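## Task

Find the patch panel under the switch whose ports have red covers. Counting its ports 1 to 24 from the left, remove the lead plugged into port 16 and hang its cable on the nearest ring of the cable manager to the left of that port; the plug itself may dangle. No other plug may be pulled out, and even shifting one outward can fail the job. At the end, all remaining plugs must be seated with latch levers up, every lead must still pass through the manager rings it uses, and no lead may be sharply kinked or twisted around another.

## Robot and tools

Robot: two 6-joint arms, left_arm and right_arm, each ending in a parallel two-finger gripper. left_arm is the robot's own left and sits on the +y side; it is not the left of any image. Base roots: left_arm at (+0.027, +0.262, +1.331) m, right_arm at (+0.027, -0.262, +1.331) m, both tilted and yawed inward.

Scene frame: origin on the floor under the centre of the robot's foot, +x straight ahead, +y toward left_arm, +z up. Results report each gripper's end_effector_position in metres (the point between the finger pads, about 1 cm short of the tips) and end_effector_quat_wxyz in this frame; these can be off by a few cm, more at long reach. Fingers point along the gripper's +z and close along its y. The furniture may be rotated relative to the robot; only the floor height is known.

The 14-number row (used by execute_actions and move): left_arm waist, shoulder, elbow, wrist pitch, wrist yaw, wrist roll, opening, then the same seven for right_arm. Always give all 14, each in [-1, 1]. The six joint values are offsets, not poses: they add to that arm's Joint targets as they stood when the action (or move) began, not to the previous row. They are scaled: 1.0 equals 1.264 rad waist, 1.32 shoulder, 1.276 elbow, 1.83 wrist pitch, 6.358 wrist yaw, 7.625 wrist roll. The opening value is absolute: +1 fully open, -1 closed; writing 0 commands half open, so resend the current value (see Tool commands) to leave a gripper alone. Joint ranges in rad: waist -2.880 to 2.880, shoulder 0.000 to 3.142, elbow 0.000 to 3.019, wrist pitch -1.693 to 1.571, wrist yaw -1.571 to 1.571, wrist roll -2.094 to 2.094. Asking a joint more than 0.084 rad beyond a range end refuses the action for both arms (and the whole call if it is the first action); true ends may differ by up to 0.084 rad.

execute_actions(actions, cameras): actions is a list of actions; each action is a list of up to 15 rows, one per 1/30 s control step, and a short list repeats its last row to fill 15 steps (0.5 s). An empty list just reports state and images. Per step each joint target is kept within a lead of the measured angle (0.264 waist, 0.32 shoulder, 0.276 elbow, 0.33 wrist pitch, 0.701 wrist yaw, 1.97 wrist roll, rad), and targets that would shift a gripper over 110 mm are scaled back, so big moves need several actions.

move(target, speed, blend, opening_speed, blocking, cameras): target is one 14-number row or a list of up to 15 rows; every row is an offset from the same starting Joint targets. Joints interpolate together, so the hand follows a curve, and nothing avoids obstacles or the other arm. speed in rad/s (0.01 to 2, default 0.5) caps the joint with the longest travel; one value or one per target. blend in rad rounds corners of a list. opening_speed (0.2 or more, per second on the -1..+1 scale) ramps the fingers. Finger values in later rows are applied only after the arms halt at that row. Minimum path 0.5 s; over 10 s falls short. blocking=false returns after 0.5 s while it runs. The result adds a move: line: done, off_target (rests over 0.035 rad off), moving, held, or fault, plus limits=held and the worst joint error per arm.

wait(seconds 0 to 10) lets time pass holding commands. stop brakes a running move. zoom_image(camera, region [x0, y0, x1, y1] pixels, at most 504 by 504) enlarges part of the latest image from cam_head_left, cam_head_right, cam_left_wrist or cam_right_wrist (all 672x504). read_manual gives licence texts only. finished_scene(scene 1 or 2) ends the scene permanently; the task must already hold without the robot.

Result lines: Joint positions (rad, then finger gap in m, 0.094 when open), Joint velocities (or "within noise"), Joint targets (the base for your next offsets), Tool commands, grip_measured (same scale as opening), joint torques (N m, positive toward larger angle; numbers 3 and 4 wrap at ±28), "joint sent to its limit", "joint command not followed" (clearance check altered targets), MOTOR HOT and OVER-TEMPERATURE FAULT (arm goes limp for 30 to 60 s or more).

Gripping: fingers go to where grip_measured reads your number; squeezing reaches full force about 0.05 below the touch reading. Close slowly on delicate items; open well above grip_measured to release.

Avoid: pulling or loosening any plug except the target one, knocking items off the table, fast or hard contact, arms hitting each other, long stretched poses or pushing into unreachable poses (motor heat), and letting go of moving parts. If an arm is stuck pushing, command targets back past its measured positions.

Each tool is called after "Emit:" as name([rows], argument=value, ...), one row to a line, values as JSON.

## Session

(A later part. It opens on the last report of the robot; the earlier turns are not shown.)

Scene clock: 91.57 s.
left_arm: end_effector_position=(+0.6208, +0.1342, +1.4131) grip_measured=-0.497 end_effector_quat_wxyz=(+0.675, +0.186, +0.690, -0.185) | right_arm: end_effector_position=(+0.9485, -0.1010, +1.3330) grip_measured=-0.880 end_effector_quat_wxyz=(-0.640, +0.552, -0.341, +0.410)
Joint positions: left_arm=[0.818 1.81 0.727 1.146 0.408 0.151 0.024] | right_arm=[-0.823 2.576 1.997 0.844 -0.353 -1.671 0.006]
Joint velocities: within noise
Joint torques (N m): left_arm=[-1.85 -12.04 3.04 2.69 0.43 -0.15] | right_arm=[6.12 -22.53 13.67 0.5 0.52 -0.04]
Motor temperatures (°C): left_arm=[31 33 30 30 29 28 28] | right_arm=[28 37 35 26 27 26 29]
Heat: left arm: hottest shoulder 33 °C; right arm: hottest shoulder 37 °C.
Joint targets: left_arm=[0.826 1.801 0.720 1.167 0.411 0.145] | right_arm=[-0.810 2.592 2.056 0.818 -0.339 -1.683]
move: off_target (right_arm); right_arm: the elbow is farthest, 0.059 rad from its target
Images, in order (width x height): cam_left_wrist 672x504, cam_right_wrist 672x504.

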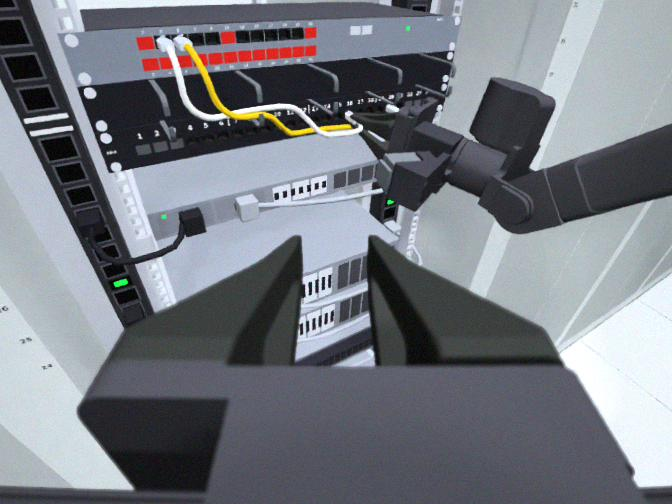

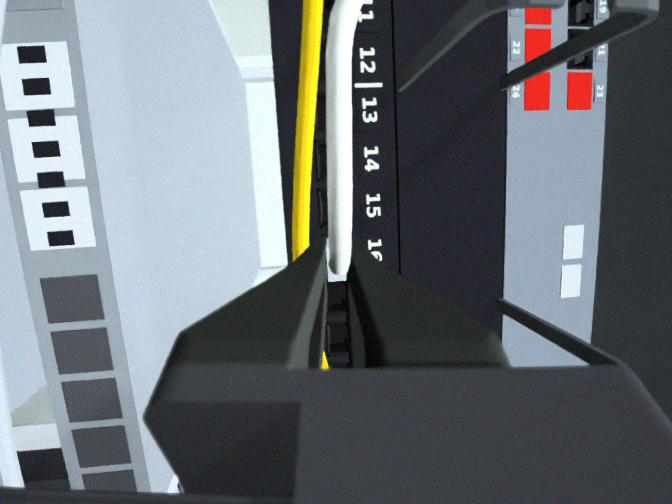

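Emit:
move([
  [0,0,0,0,0,0,-0.5,0,-0.0356,-0.04,0.0202,0,0,-0.92],
  [0,0,0,0,0,0,-0.5,0.0016,-0.0576,-0.0862,0.0388,-0.0013,0,-0.92],
], speed=0.15, cameras=["cam_right_wrist","cam_left_wrist"])

Emit:
zoom_image(camera="cam_right_wrist", region=[240, 140, 440, 340])

Emit:
zoom_image(camera="cam_left_wrist", region=[310, 80, 410, 150])

Scene clock: 93.37 s.
left_arm: end_effector_position=(+0.6208, +0.1342, +1.4131) grip_measured=-0.497 end_effector_quat_wxyz=(+0.675, +0.186, +0.690, -0.185) | right_arm: end_effector_position=(+0.9459, -0.1008, +1.3321) grip_measured=-0.886 end_effector_quat_wxyz=(-0.636, +0.551, -0.349, +0.413)
Joint positions: left_arm=[0.818 1.81 0.727 1.146 0.408 0.151 0.024] | right_arm=[-0.819 2.566 1.976 0.848 -0.331 -1.671 0.005]
Joint velocities: within noise
Joint torques (N m): left_arm=[-0.73 -11.58 3.04 2.76 0.36 -0.16] | right_arm=[5.89 -27.99 5.9 3.37 -0.72 -0.02]
Motor temperatures (°C): left_arm=[31 33 30 30 29 28 28] | right_arm=[28 37 35 26 27 26 29]
Heat: left arm: hottest shoulder 33 °C; right arm: hottest shoulder 37 °C.
Joint targets: left_arm=[0.826 1.801 0.720 1.167 0.411 0.145] | right_arm=[-0.808 2.516 1.946 0.889 -0.347 -1.683]
move: off_target (right_arm); right_arm: the shoulder is farthest, 0.050 rad from its target
Images, in order (width x height): cam_left_wrist 672x504, cam_right_wrist 672x504.

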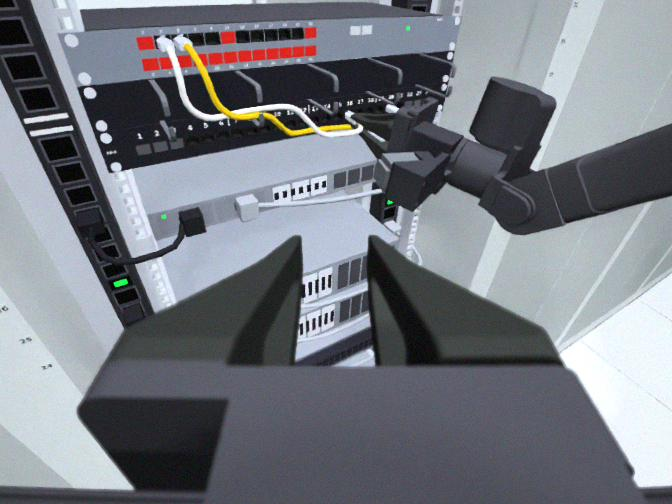

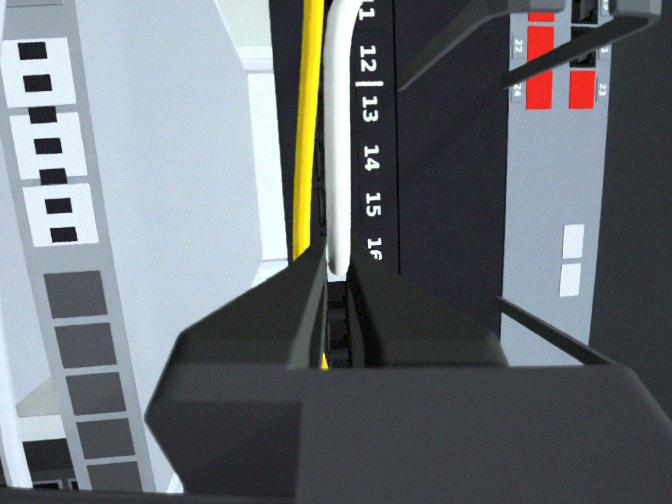

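Scaled by 2.520 from the camera's 672x504 image, which has a finer 960x720 frame.

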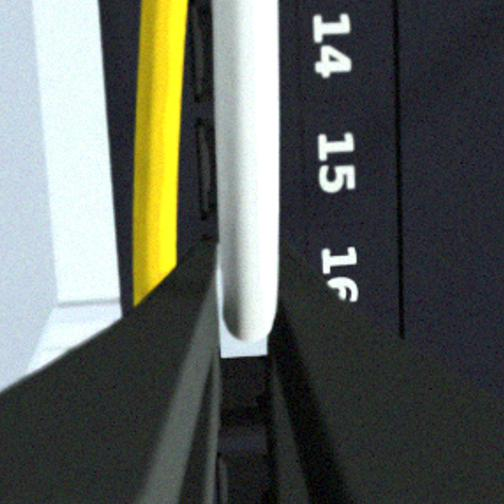

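Scaled by 5.040 from the camera's 672x504 image, which has a finer 960x720 frame.

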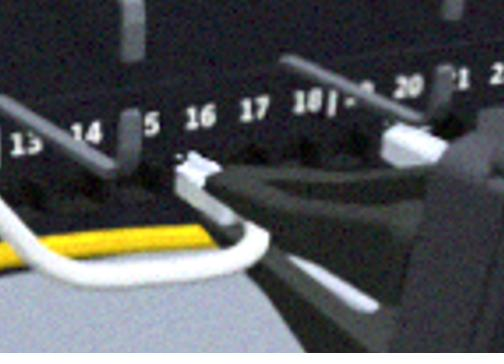

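Emit:
zoom_image(camera="cam_left_wrist", region=[338, 100, 368, 130])

Emit:
zoom_image(camera="cam_left_wrist", region=[370, 85, 420, 125])

Scaled by 16.800 from the camera's 672x504 image, which has a finer 960x720 frame.

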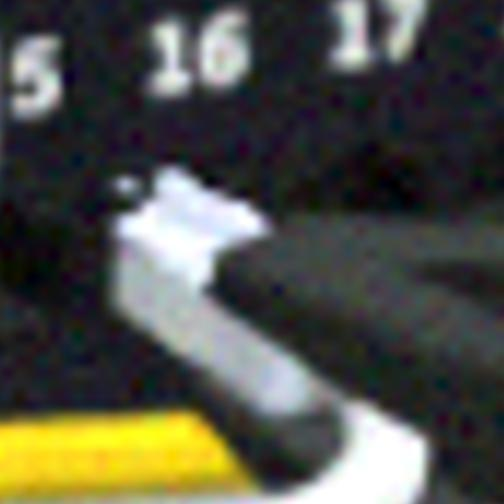

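Scaled by 10.080 from the camera's 672x504 image, which has a finer 960x720 frame.

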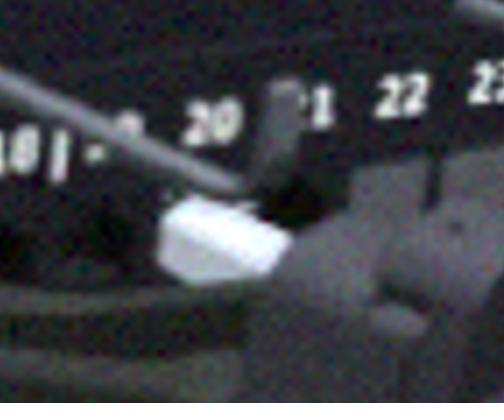

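Emit:
move([
  [0,0,0,0,0,0,-0.5,-0.0047,0.028,0.0455,-0.0186,0.0025,0,-0.92],
  [0,0,0,0,0,0,-0.5,-0.0047,0.028,0.0455,-0.0186,0.0025,0,-0.64],
], speed=0.15, cameras=["cam_right_wrist","cam_left_wrist"])

Emit:
zoom_image(camera="cam_right_wrist", region=[240, 140, 440, 340])

Emit:
zoom_image(camera="cam_left_wrist", region=[338, 100, 378, 140])

Scene clock: 99.63 s.
left_arm: end_effector_position=(+0.6208, +0.1342, +1.4131) grip_measured=-0.497 end_effector_quat_wxyz=(+0.675, +0.186, +0.690, -0.185) | right_arm: end_effector_position=(+0.9401, -0.1000, +1.3312) grip_measured=-0.643 end_effector_quat_wxyz=(-0.637, +0.552, -0.348, +0.410)
Joint positions: left_arm=[0.818 1.81 0.727 1.146 0.408 0.151 0.024] | right_arm=[-0.819 2.555 1.948 0.863 -0.337 -1.671 0.017]
Joint velocities: within noise
Joint torques (N m): left_arm=[-1.49 -11.87 3.21 2.73 0.41 -0.17] | right_arm=[5.3 -23.77 13.39 1.33 0.18 -0.03]
Motor temperatures (°C): left_arm=[31 33 30 30 29 28 28] | right_arm=[28 39 35 26 27 26 30]
Heat: left arm: hottest shoulder 33 °C; right arm: hottest shoulder 39 °C.
Joint targets: left_arm=[0.826 1.801 0.720 1.167 0.411 0.145] | right_arm=[-0.814 2.553 2.004 0.855 -0.332 -1.683]
move: off_target (right_arm); target 2's new numbers were sent with right_arm's elbow 0.060 rad from that target; right_arm: the elbow is farthest, 0.056 rad from its target
Images, in order (width x height): cam_left_wrist 672x504, cam_right_wrist 672x504.

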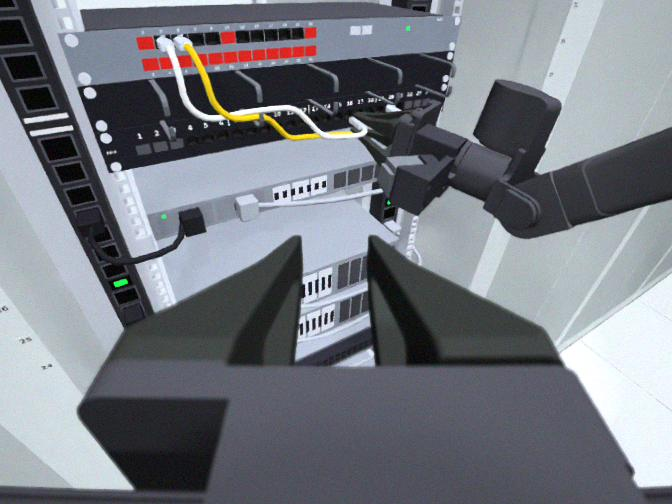

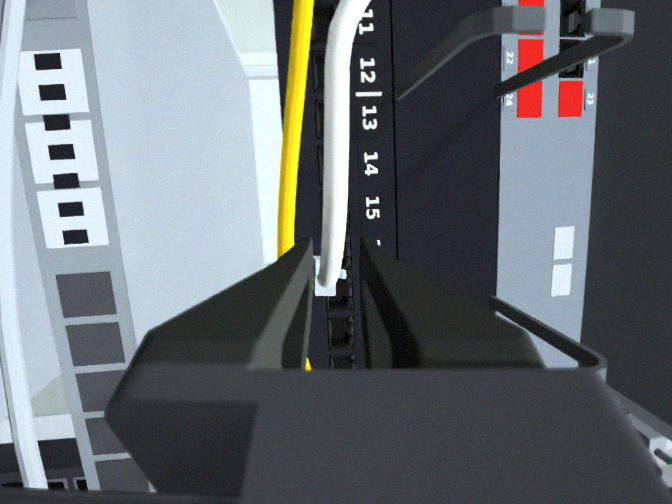

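Scaled by 2.520 from the camera's 672x504 image, which has a finer 960x720 frame.

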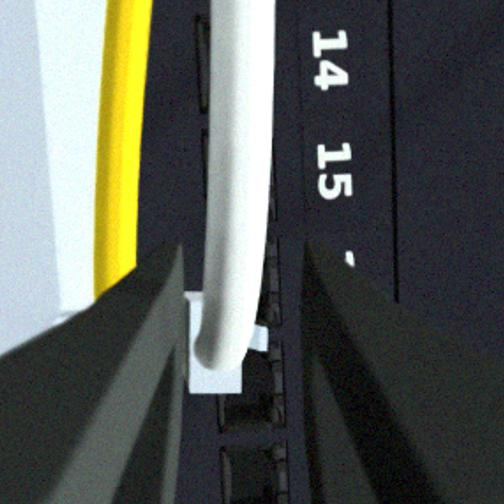

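Scaled by 12.600 from the camera's 672x504 image, which has a finer 960x720 frame.

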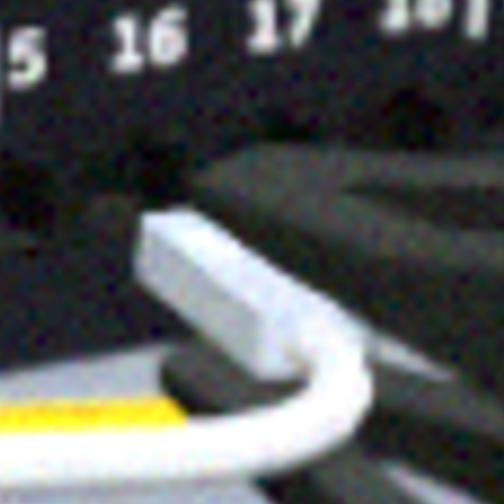

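Emit:
move(target=[0,0,0,0,0,0,-0.5,0,0,0,0,0,0,-0.88], speed=0.15, opening_speed=0.3, cameras=["cam_right_wrist","cam_left_wrist"])

Emit:
zoom_image(camera="cam_right_wrist", region=[240, 140, 440, 340])

Emit:
zoom_image(camera="cam_left_wrist", region=[308, 90, 388, 150])

Scene clock: 101.57 s.
left_arm: end_effector_position=(+0.6208, +0.1342, +1.4131) grip_measured=-0.497 end_effector_quat_wxyz=(+0.675, +0.186, +0.690, -0.185) | right_arm: end_effector_position=(+0.9401, -0.0999, +1.3308) grip_measured=-0.868 end_effector_quat_wxyz=(-0.637, +0.553, -0.348, +0.410)
Joint positions: left_arm=[0.818 1.81 0.727 1.146 0.408 0.151 0.024] | right_arm=[-0.819 2.555 1.948 0.861 -0.337 -1.671 0.006]
Joint velocities: within noise
Joint torques (N m): left_arm=[-0.91 -11.52 3.02 2.88 0.38 -0.17] | right_arm=[5.13 -23.88 13.3 1.4 0.17 -0.03]
Motor temperatures (°C): left_arm=[31 33 30 30 29 28 28] | right_arm=[28 39 36 26 27 26 30]
Heat: left arm: hottest shoulder 33 °C; right arm: hottest shoulder 39 °C.
Joint targets: left_arm=[0.826 1.801 0.720 1.167 0.411 0.145] | right_arm=[-0.814 2.553 2.004 0.855 -0.332 -1.683]
move: off_target (right_arm); right_arm: the elbow is farthest, 0.056 rad from its target
Images, in order (width x height): cam_left_wrist 672x504, cam_right_wrist 672x504.

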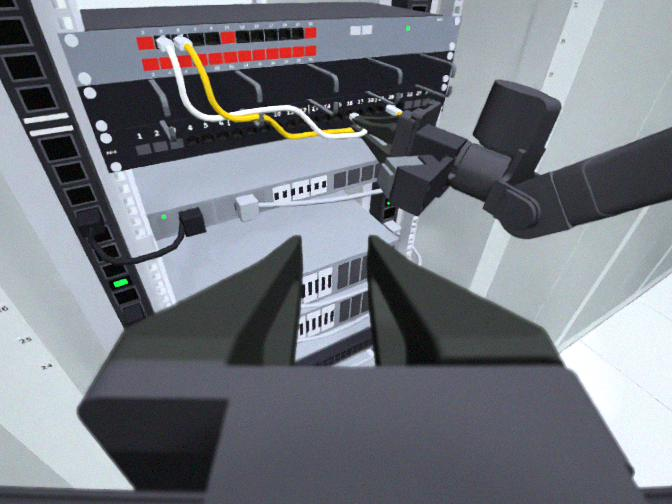

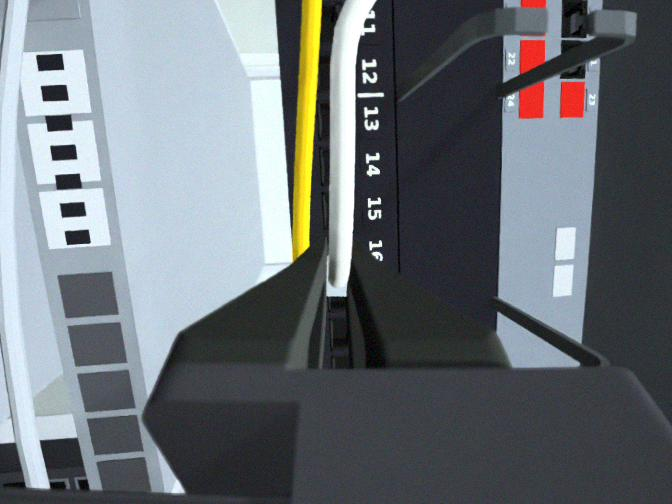

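Scaled by 2.520 from the camera's 672x504 image, which has a finer 960x720 frame.

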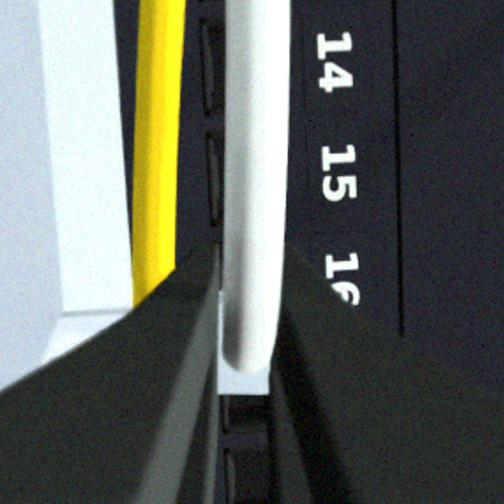

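Scaled by 6.300 from the camera's 672x504 image, which has a finer 960x720 frame.

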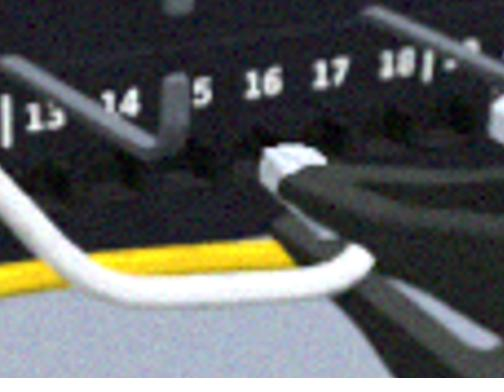

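Emit:
move([
  [0,0,0,0,0,0,-0.5,0,-0.0212,-0.0384,0.0109,0,0,-0.92],
  [0,0,0,0,0,0,-0.5,0.015,-0.1212,-0.2743,0.1066,0.0019,0,-0.92],
], speed=0.2, cameras=["cam_right_wrist","cam_left_wrist","cam_head_right"])

Emit:
zoom_image(camera="cam_left_wrist", region=[258, 70, 418, 190])

Scene clock: 112.40 s.
left_arm: end_effector_position=(+0.6208, +0.1342, +1.4131) grip_measured=-0.497 end_effector_quat_wxyz=(+0.675, +0.186, +0.690, -0.185) | right_arm: end_effector_position=(+0.8780, -0.1019, +1.3366) grip_measured=-0.890 end_effector_quat_wxyz=(-0.637, +0.550, -0.349, +0.412)
Joint positions: left_arm=[0.818 1.81 0.727 1.146 0.408 0.151 0.024] | right_arm=[-0.809 2.429 1.657 1.03 -0.323 -1.671 0.005]
Joint velocities: within noise
Joint torques (N m): left_arm=[-1.67 -11.58 3.1 2.85 0.38 -0.16] | right_arm=[5.6 -24.82 6.98 2.5 0.08 -0.04]
Motor temperatures (°C): left_arm=[31 33 29 30 29 28 28] | right_arm=[28 40 38 26 27 25 30]
Heat: left arm: hottest shoulder 33 °C; right arm: hottest shoulder 40 °C.
Joint targets: left_arm=[0.826 1.801 0.720 1.167 0.411 0.145] | right_arm=[-0.795 2.393 1.654 1.050 -0.319 -1.683]
move: off_target (right_arm); right_arm: the shoulder is farthest, 0.036 rad from its target
Images, in order (width x height): cam_head_right 672x504, cam_left_wrist 672x504, cam_right_wrist 672x504.

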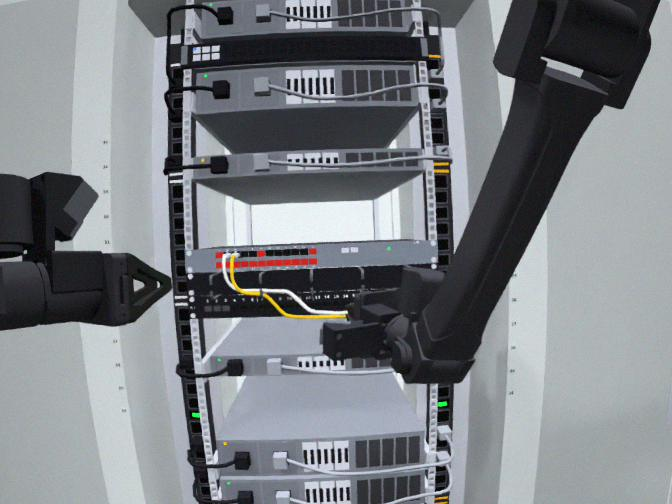

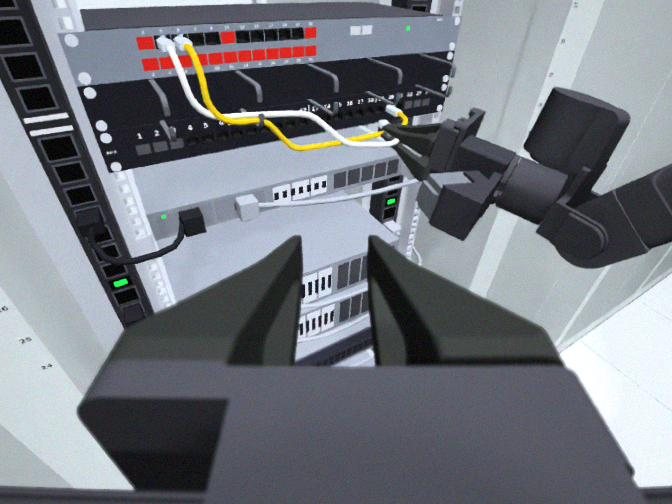

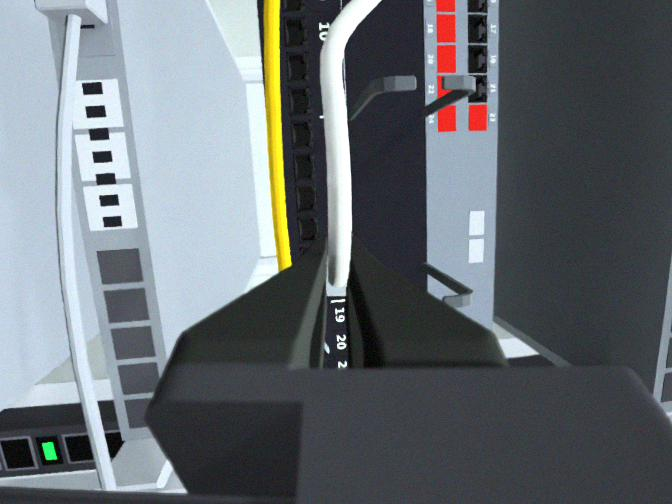

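Scaled by 3.150 from the camera's 672x504 image, which has a finer 960x720 frame.

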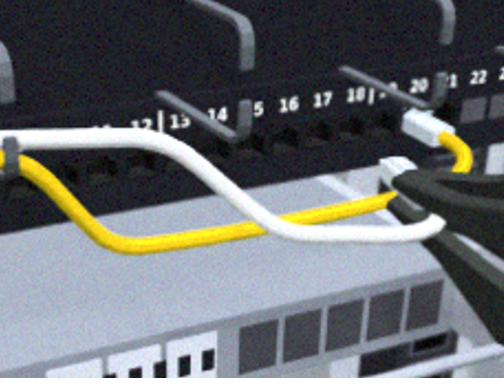

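Emit:
move(target=[0,0,0,0,0,0,-0.5,0.0253,-0.0833,-0.0776,-0.0934,0.0212,0.2029,-0.92], speed=0.6, cameras=["cam_right_wrist","cam_left_wrist","cam_head_right","cam_head_left"])

Emit:
zoom_image(camera="cam_left_wrist", region=[258, 70, 418, 190])

Emit:
zoom_image(camera="cam_right_wrist", region=[180, 80, 430, 330])

Scene clock: 116.50 s.
left_arm: end_effector_position=(+0.6208, +0.1342, +1.4131) grip_measured=-0.497 end_effector_quat_wxyz=(+0.675, +0.186, +0.690, -0.185) | right_arm: end_effector_position=(+0.8660, -0.0941, +1.3410) grip_measured=-0.891 end_effector_quat_wxyz=(+0.698, -0.130, +0.694, +0.118)
Joint positions: left_arm=[0.818 1.81 0.727 1.146 0.408 0.151 0.024] | right_arm=[-0.772 2.324 1.555 0.882 -0.191 -0.16 0.005]
Joint velocities: within noise
Joint torques (N m): left_arm=[-1.73 -11.05 3.03 2.88 0.43 -0.13] | right_arm=[5.3 -24.35 7.41 1.68 0.18 0.26]
Motor temperatures (°C): left_arm=[31 33 29 30 29 28 28] | right_arm=[28 40 37 26 27 25 30]
Heat: left arm: hottest shoulder 33 °C; right arm: hottest shoulder 40 °C.
Joint targets: left_arm=[0.826 1.801 0.720 1.167 0.411 0.145] | right_arm=[-0.763 2.283 1.555 0.880 -0.185 -0.135]
move: off_target (right_arm); right_arm: the shoulder is farthest, 0.041 rad from its target

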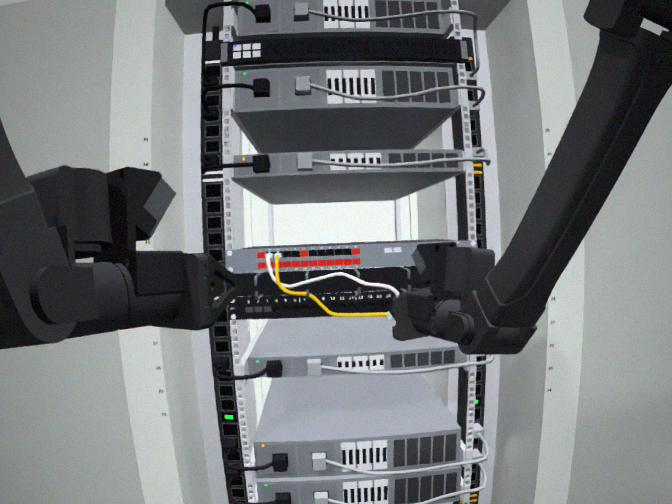

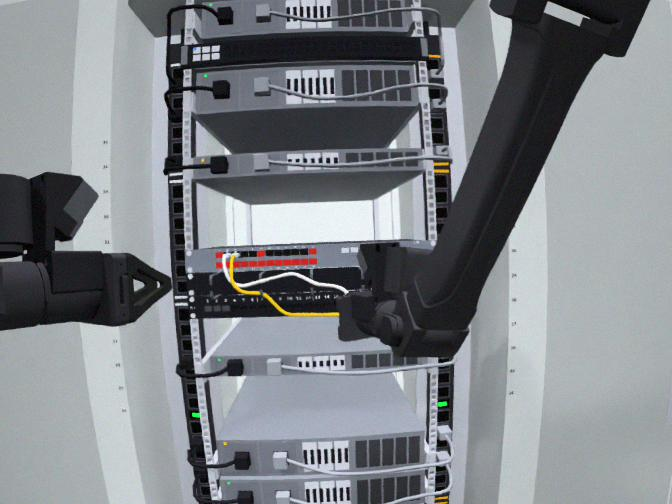

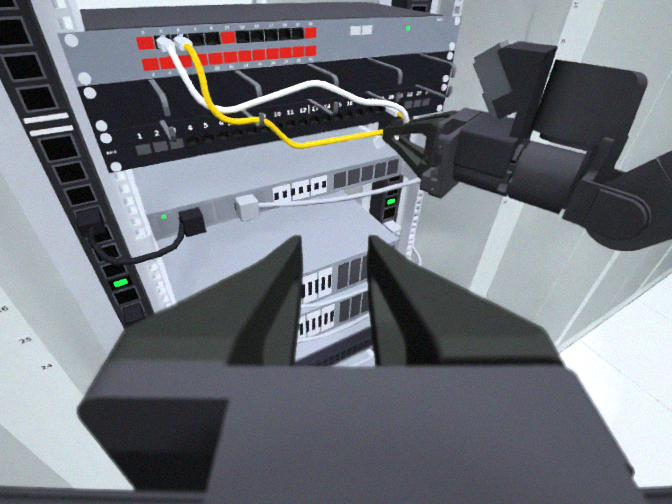

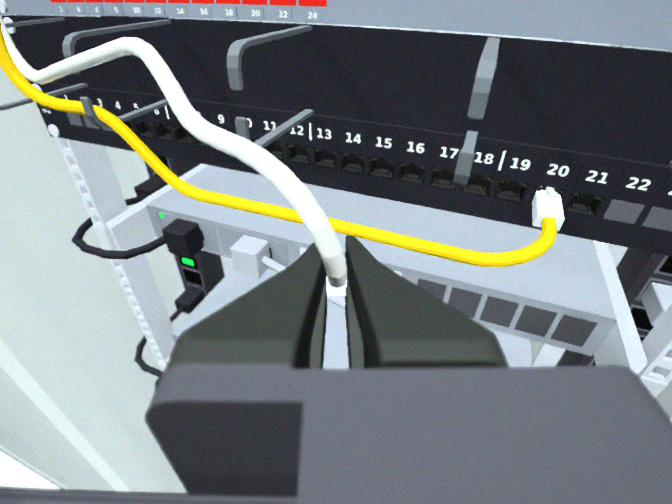

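Scaled by 3.150 from the camera's 672x504 image, which has a finer 960x720 frame.

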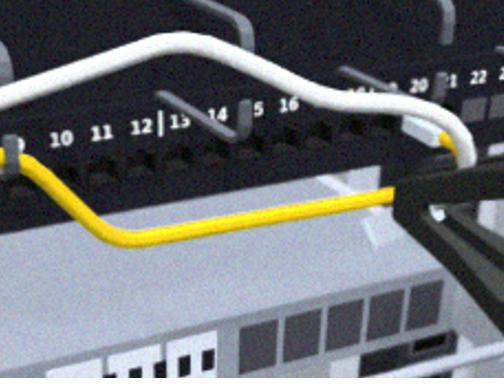

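Scaled by 2.016 from the camera's 672x504 image, which has a finer 960x720 frame.

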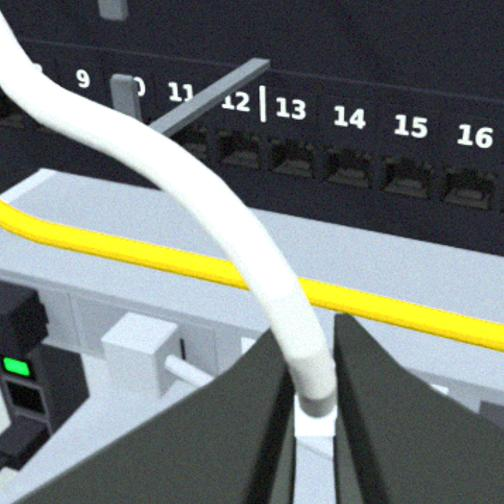

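Emit:
zoom_image(camera="cam_right_wrist", region=[0, 0, 180, 140])

Emit:
zoom_image(camera="cam_left_wrist", region=[150, 50, 310, 170])

Emit:
zoom_image(camera="cam_head_left", region=[240, 240, 420, 340])

Scaled by 2.800 from the camera's 672x504 image, which has a finer 960x720 frame.

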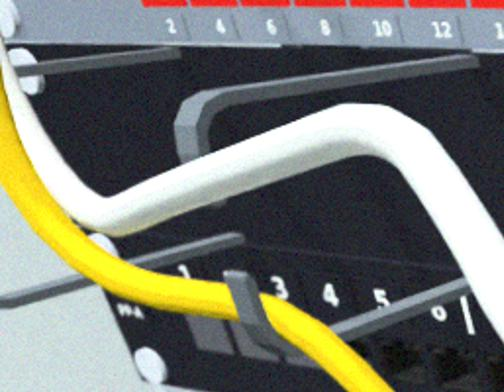

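Scaled by 3.150 from the camera's 672x504 image, which has a finer 960x720 frame.

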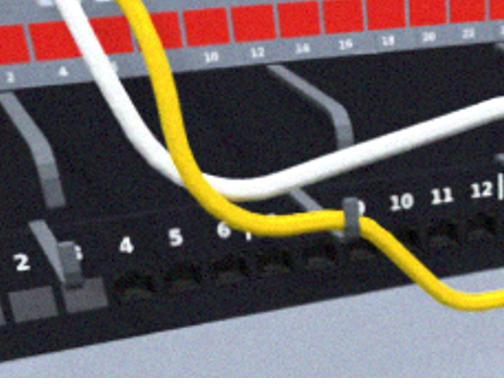

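Scaled by 2.800 from the camera's 672x504 image, which has a finer 960x720 frame.

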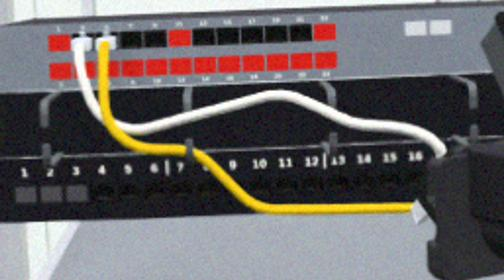

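Emit:
move(target=[0,0,0,0,0,0,-0.5,-0.0253,0.0833,0.0776,0.0934,-0.0212,-0.2029,-0.92], speed=0.6, cameras=["cam_right_wrist","cam_left_wrist","cam_head_right","cam_head_left"])

Emit:
zoom_image(camera="cam_left_wrist", region=[150, 50, 310, 170])

Emit:
zoom_image(camera="cam_left_wrist", region=[250, 70, 410, 190])

Emit:
zoom_image(camera="cam_head_left", region=[240, 240, 420, 340])

Scene clock: 121.23 s.
left_arm: end_effector_position=(+0.6208, +0.1342, +1.4131) grip_measured=-0.497 end_effector_quat_wxyz=(+0.675, +0.186, +0.690, -0.185) | right_arm: end_effector_position=(+0.8654, -0.0843, +1.3523) grip_measured=-0.890 end_effector_quat_wxyz=(-0.642, +0.553, -0.347, +0.403)
Joint positions: left_arm=[0.818 1.81 0.727 1.146 0.408 0.151 0.024] | right_arm=[-0.783 2.383 1.604 1.03 -0.315 -1.668 0.005]
Joint velocities: within noise
Joint torques (N m): left_arm=[-1.32 -11.93 3.03 2.86 0.39 -0.14] | right_arm=[3.37 -20.6 11.58 2.52 -0.23 -0.06]
Motor temperatures (°C): left_arm=[31 33 29 30 29 28 28] | right_arm=[28 40 37 26 27 25 30]
Heat: left arm: hottest shoulder 33 °C; right arm: hottest shoulder 40 °C.
Joint targets: left_arm=[0.826 1.801 0.720 1.167 0.411 0.145] | right_arm=[-0.795 2.393 1.654 1.050 -0.319 -1.683]
move: off_target (right_arm); right_arm: the elbow is farthest, 0.050 rad from its target

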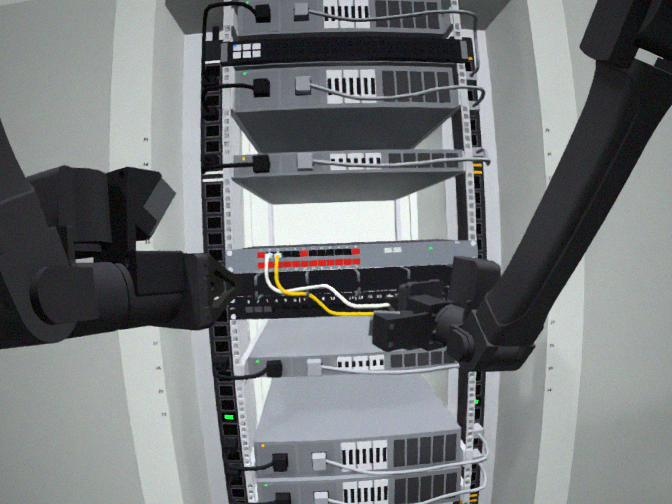

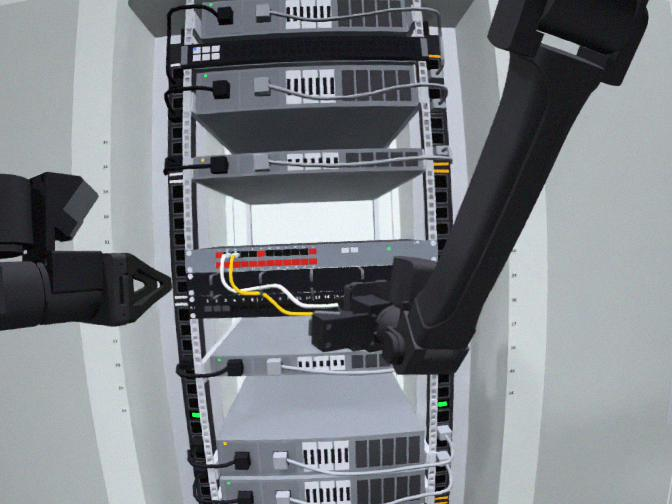

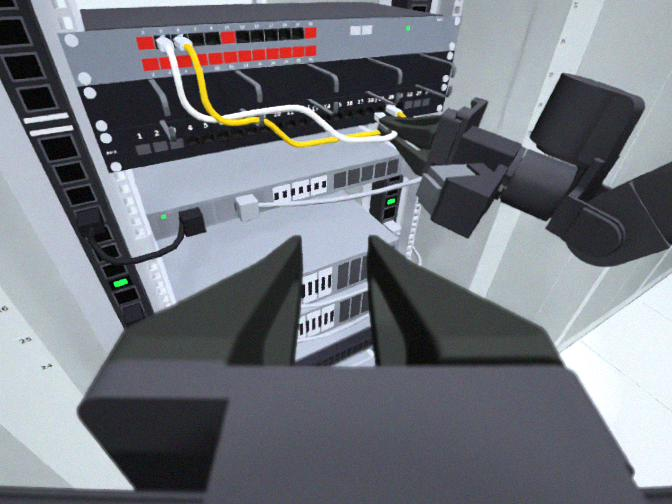

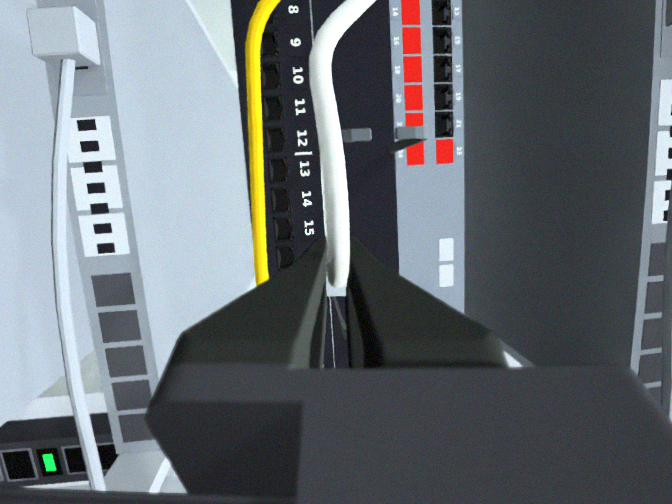

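Scaled by 3.150 from the camera's 672x504 image, which has a finer 960x720 frame.

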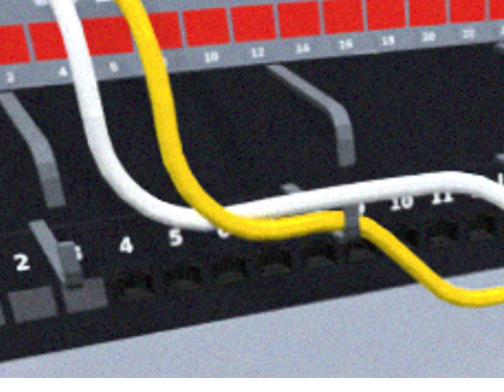

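Scaled by 3.150 from the camera's 672x504 image, which has a finer 960x720 frame.

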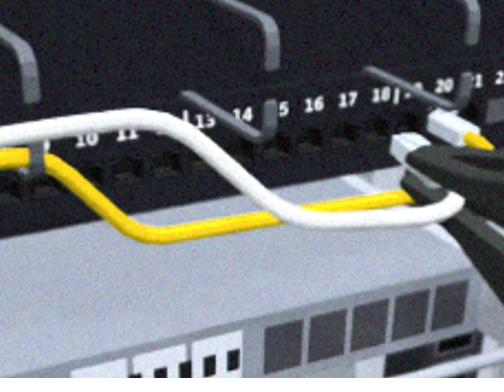

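Scaled by 2.800 from the camera's 672x504 image, which has a finer 960x720 frame.

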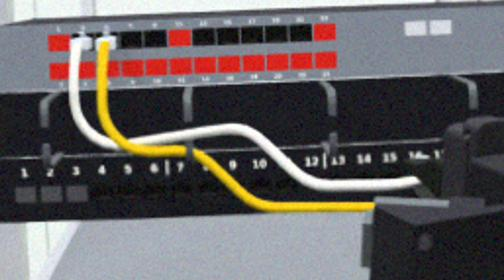

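Emit:
move(target=[0,0,0,0,0,0,-0.5,0.1068,0.0045,0.0635,-0.0492,0.089,-0.0115,-0.92], speed=0.4, cameras=["cam_right_wrist","cam_left_wrist","cam_head_right","cam_head_left"])

Emit:
zoom_image(camera="cam_left_wrist", region=[150, 50, 310, 170])

Emit:
zoom_image(camera="cam_left_wrist", region=[250, 70, 410, 190])

Emit:
zoom_image(camera="cam_head_left", region=[240, 240, 420, 340])

Scene clock: 124.67 s.
left_arm: end_effector_position=(+0.6208, +0.1342, +1.4131) grip_measured=-0.497 end_effector_quat_wxyz=(+0.675, +0.186, +0.690, -0.185) | right_arm: end_effector_position=(+0.8921, -0.0950, +1.3670) grip_measured=-0.890 end_effector_quat_wxyz=(-0.515, +0.474, -0.480, +0.529)
Joint positions: left_arm=[0.818 1.81 0.727 1.146 0.408 0.151 0.024] | right_arm=[-0.688 2.389 1.68 0.965 0.247 -1.757 0.005]
Joint velocities: within noise
Joint torques (N m): left_arm=[-0.85 -11.87 3.06 2.76 0.37 -0.12] | right_arm=[7.3 -20.95 12.7 1.44 -0.1 -0.05]
Motor temperatures (°C): left_arm=[31 33 29 30 29 28 28] | right_arm=[28 40 38 26 27 25 31]
Heat: left arm: hottest shoulder 33 °C; right arm: hottest shoulder 40 °C.
Joint targets: left_arm=[0.826 1.801 0.720 1.167 0.411 0.145] | right_arm=[-0.660 2.399 1.735 0.960 0.247 -1.770]
move: off_target (right_arm); right_arm: the elbow is farthest, 0.055 rad from its target

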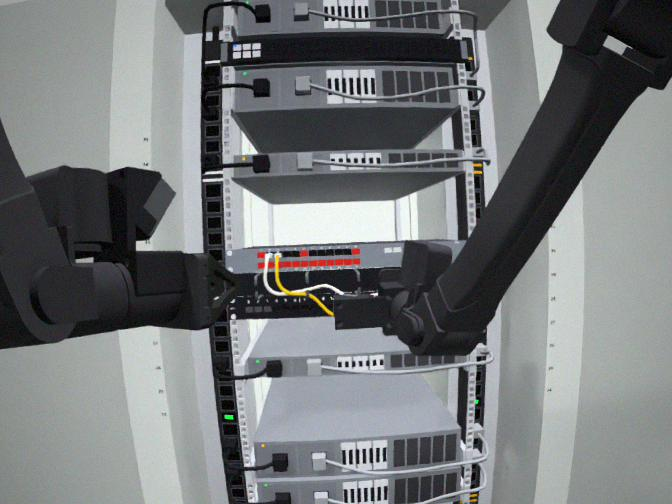

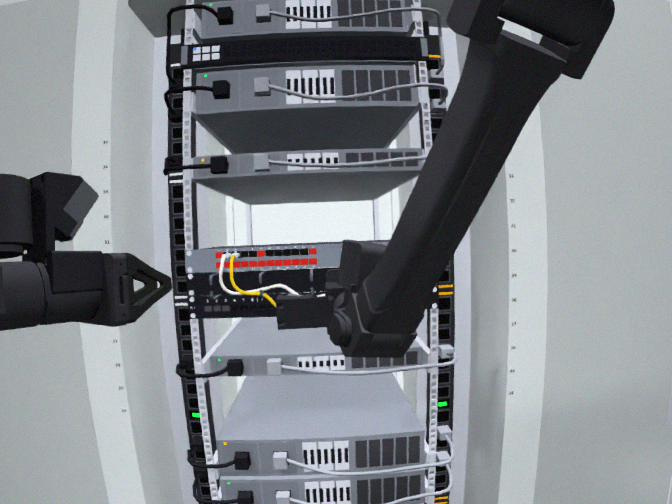

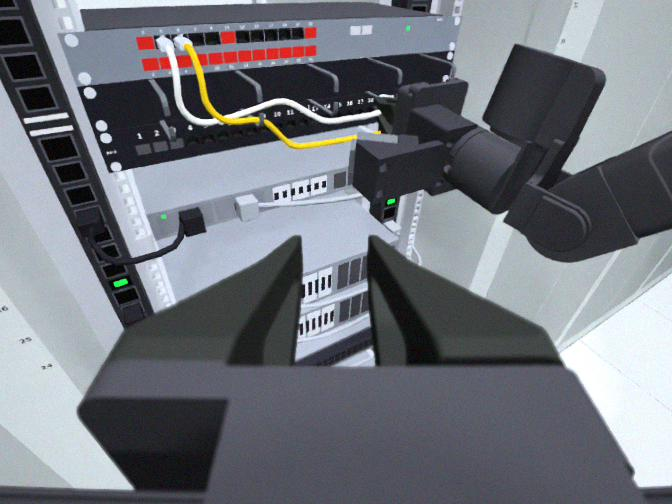

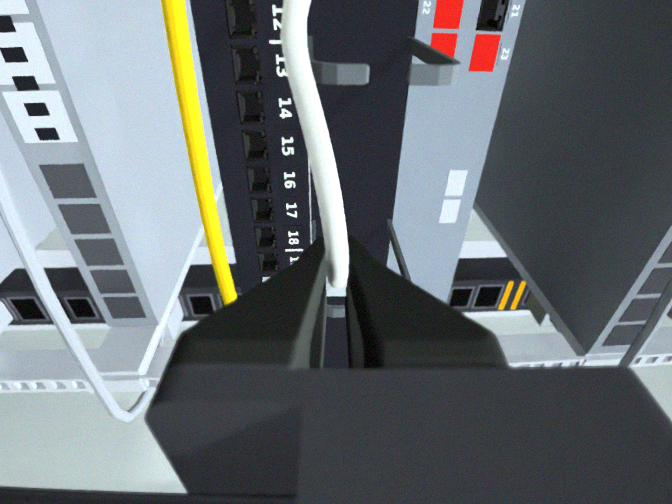

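Scaled by 3.150 from the camera's 672x504 image, which has a finer 960x720 frame.

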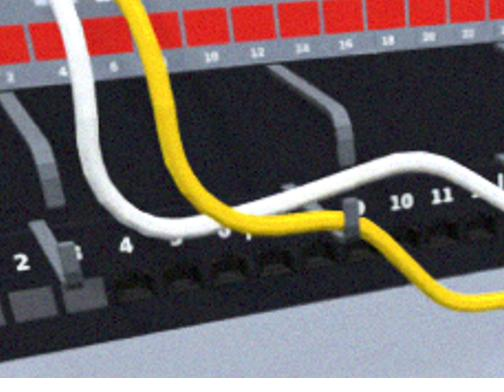

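Scaled by 3.150 from the camera's 672x504 image, which has a finer 960x720 frame.

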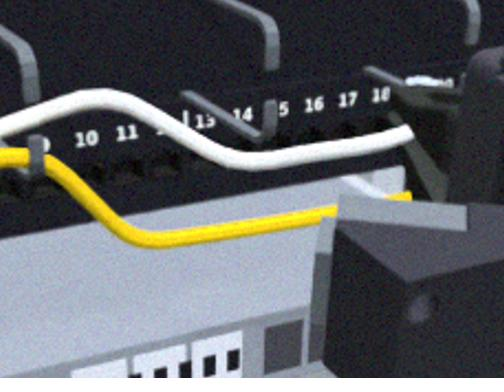

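Scaled by 2.800 from the camera's 672x504 image, which has a finer 960x720 frame.

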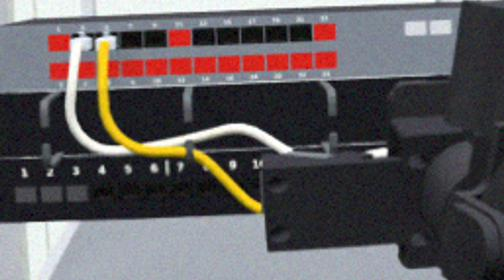

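Emit:
move(target=[0,0,0,0,0,0,-0.5,0.008,0,0,0,0,0.0577,-0.92], speed=0.4, cameras=["cam_right_wrist","cam_left_wrist"])

Emit:
zoom_image(camera="cam_left_wrist", region=[150, 50, 310, 170])

Emit:
zoom_image(camera="cam_left_wrist", region=[250, 70, 410, 190])

Scene clock: 127.30 s.
left_arm: end_effector_position=(+0.6208, +0.1342, +1.4131) grip_measured=-0.497 end_effector_quat_wxyz=(+0.675, +0.186, +0.690, -0.185) | right_arm: end_effector_position=(+0.8914, -0.0918, +1.3667) grip_measured=-0.890 end_effector_quat_wxyz=(-0.612, +0.368, -0.566, +0.412)
Joint positions: left_arm=[0.818 1.81 0.727 1.146 0.408 0.151 0.024] | right_arm=[-0.684 2.39 1.68 0.964 0.248 -1.347 0.005]
Joint velocities: within noise
Joint torques (N m): left_arm=[-1.49 -11.46 3.06 2.85 0.38 -0.13] | right_arm=[8.23 -21.25 12.64 1.5 -0.14 0.28]
Motor temperatures (°C): left_arm=[31 33 29 30 29 28 28] | right_arm=[28 40 38 26 27 25 31]
Heat: left arm: hottest shoulder 33 °C; right arm: hottest shoulder 40 °C.
Joint targets: left_arm=[0.826 1.801 0.720 1.167 0.411 0.145] | right_arm=[-0.650 2.399 1.735 0.960 0.247 -1.330]
move: off_target (right_arm); right_arm: the elbow is farthest, 0.055 rad from its target
Images, in order (width x height): cam_left_wrist 672x504, cam_right_wrist 672x504.

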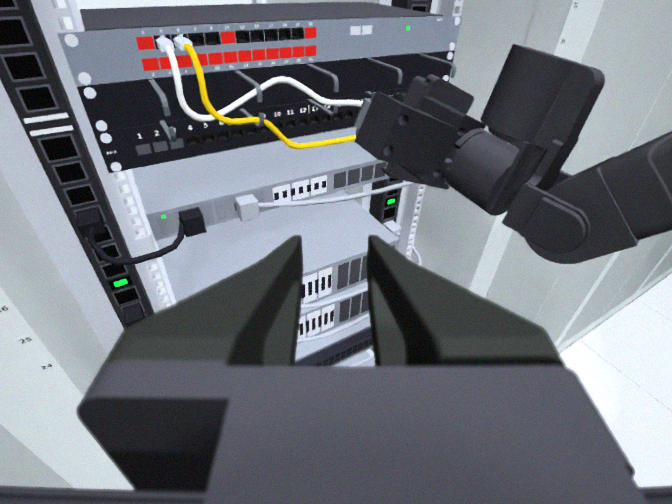

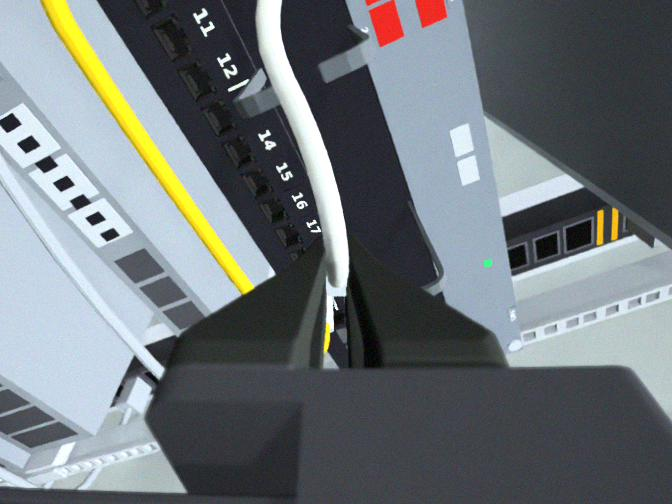

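Scaled by 3.150 from the camera's 672x504 image, which has a finer 960x720 frame.

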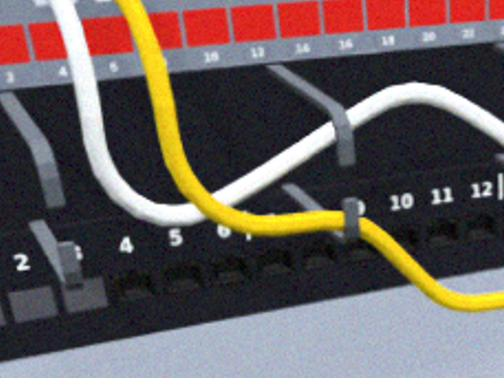

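Scaled by 3.150 from the camera's 672x504 image, which has a finer 960x720 frame.

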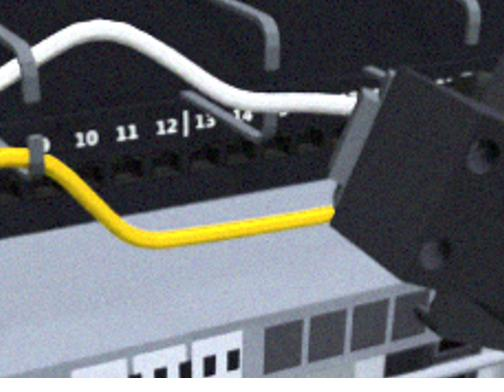

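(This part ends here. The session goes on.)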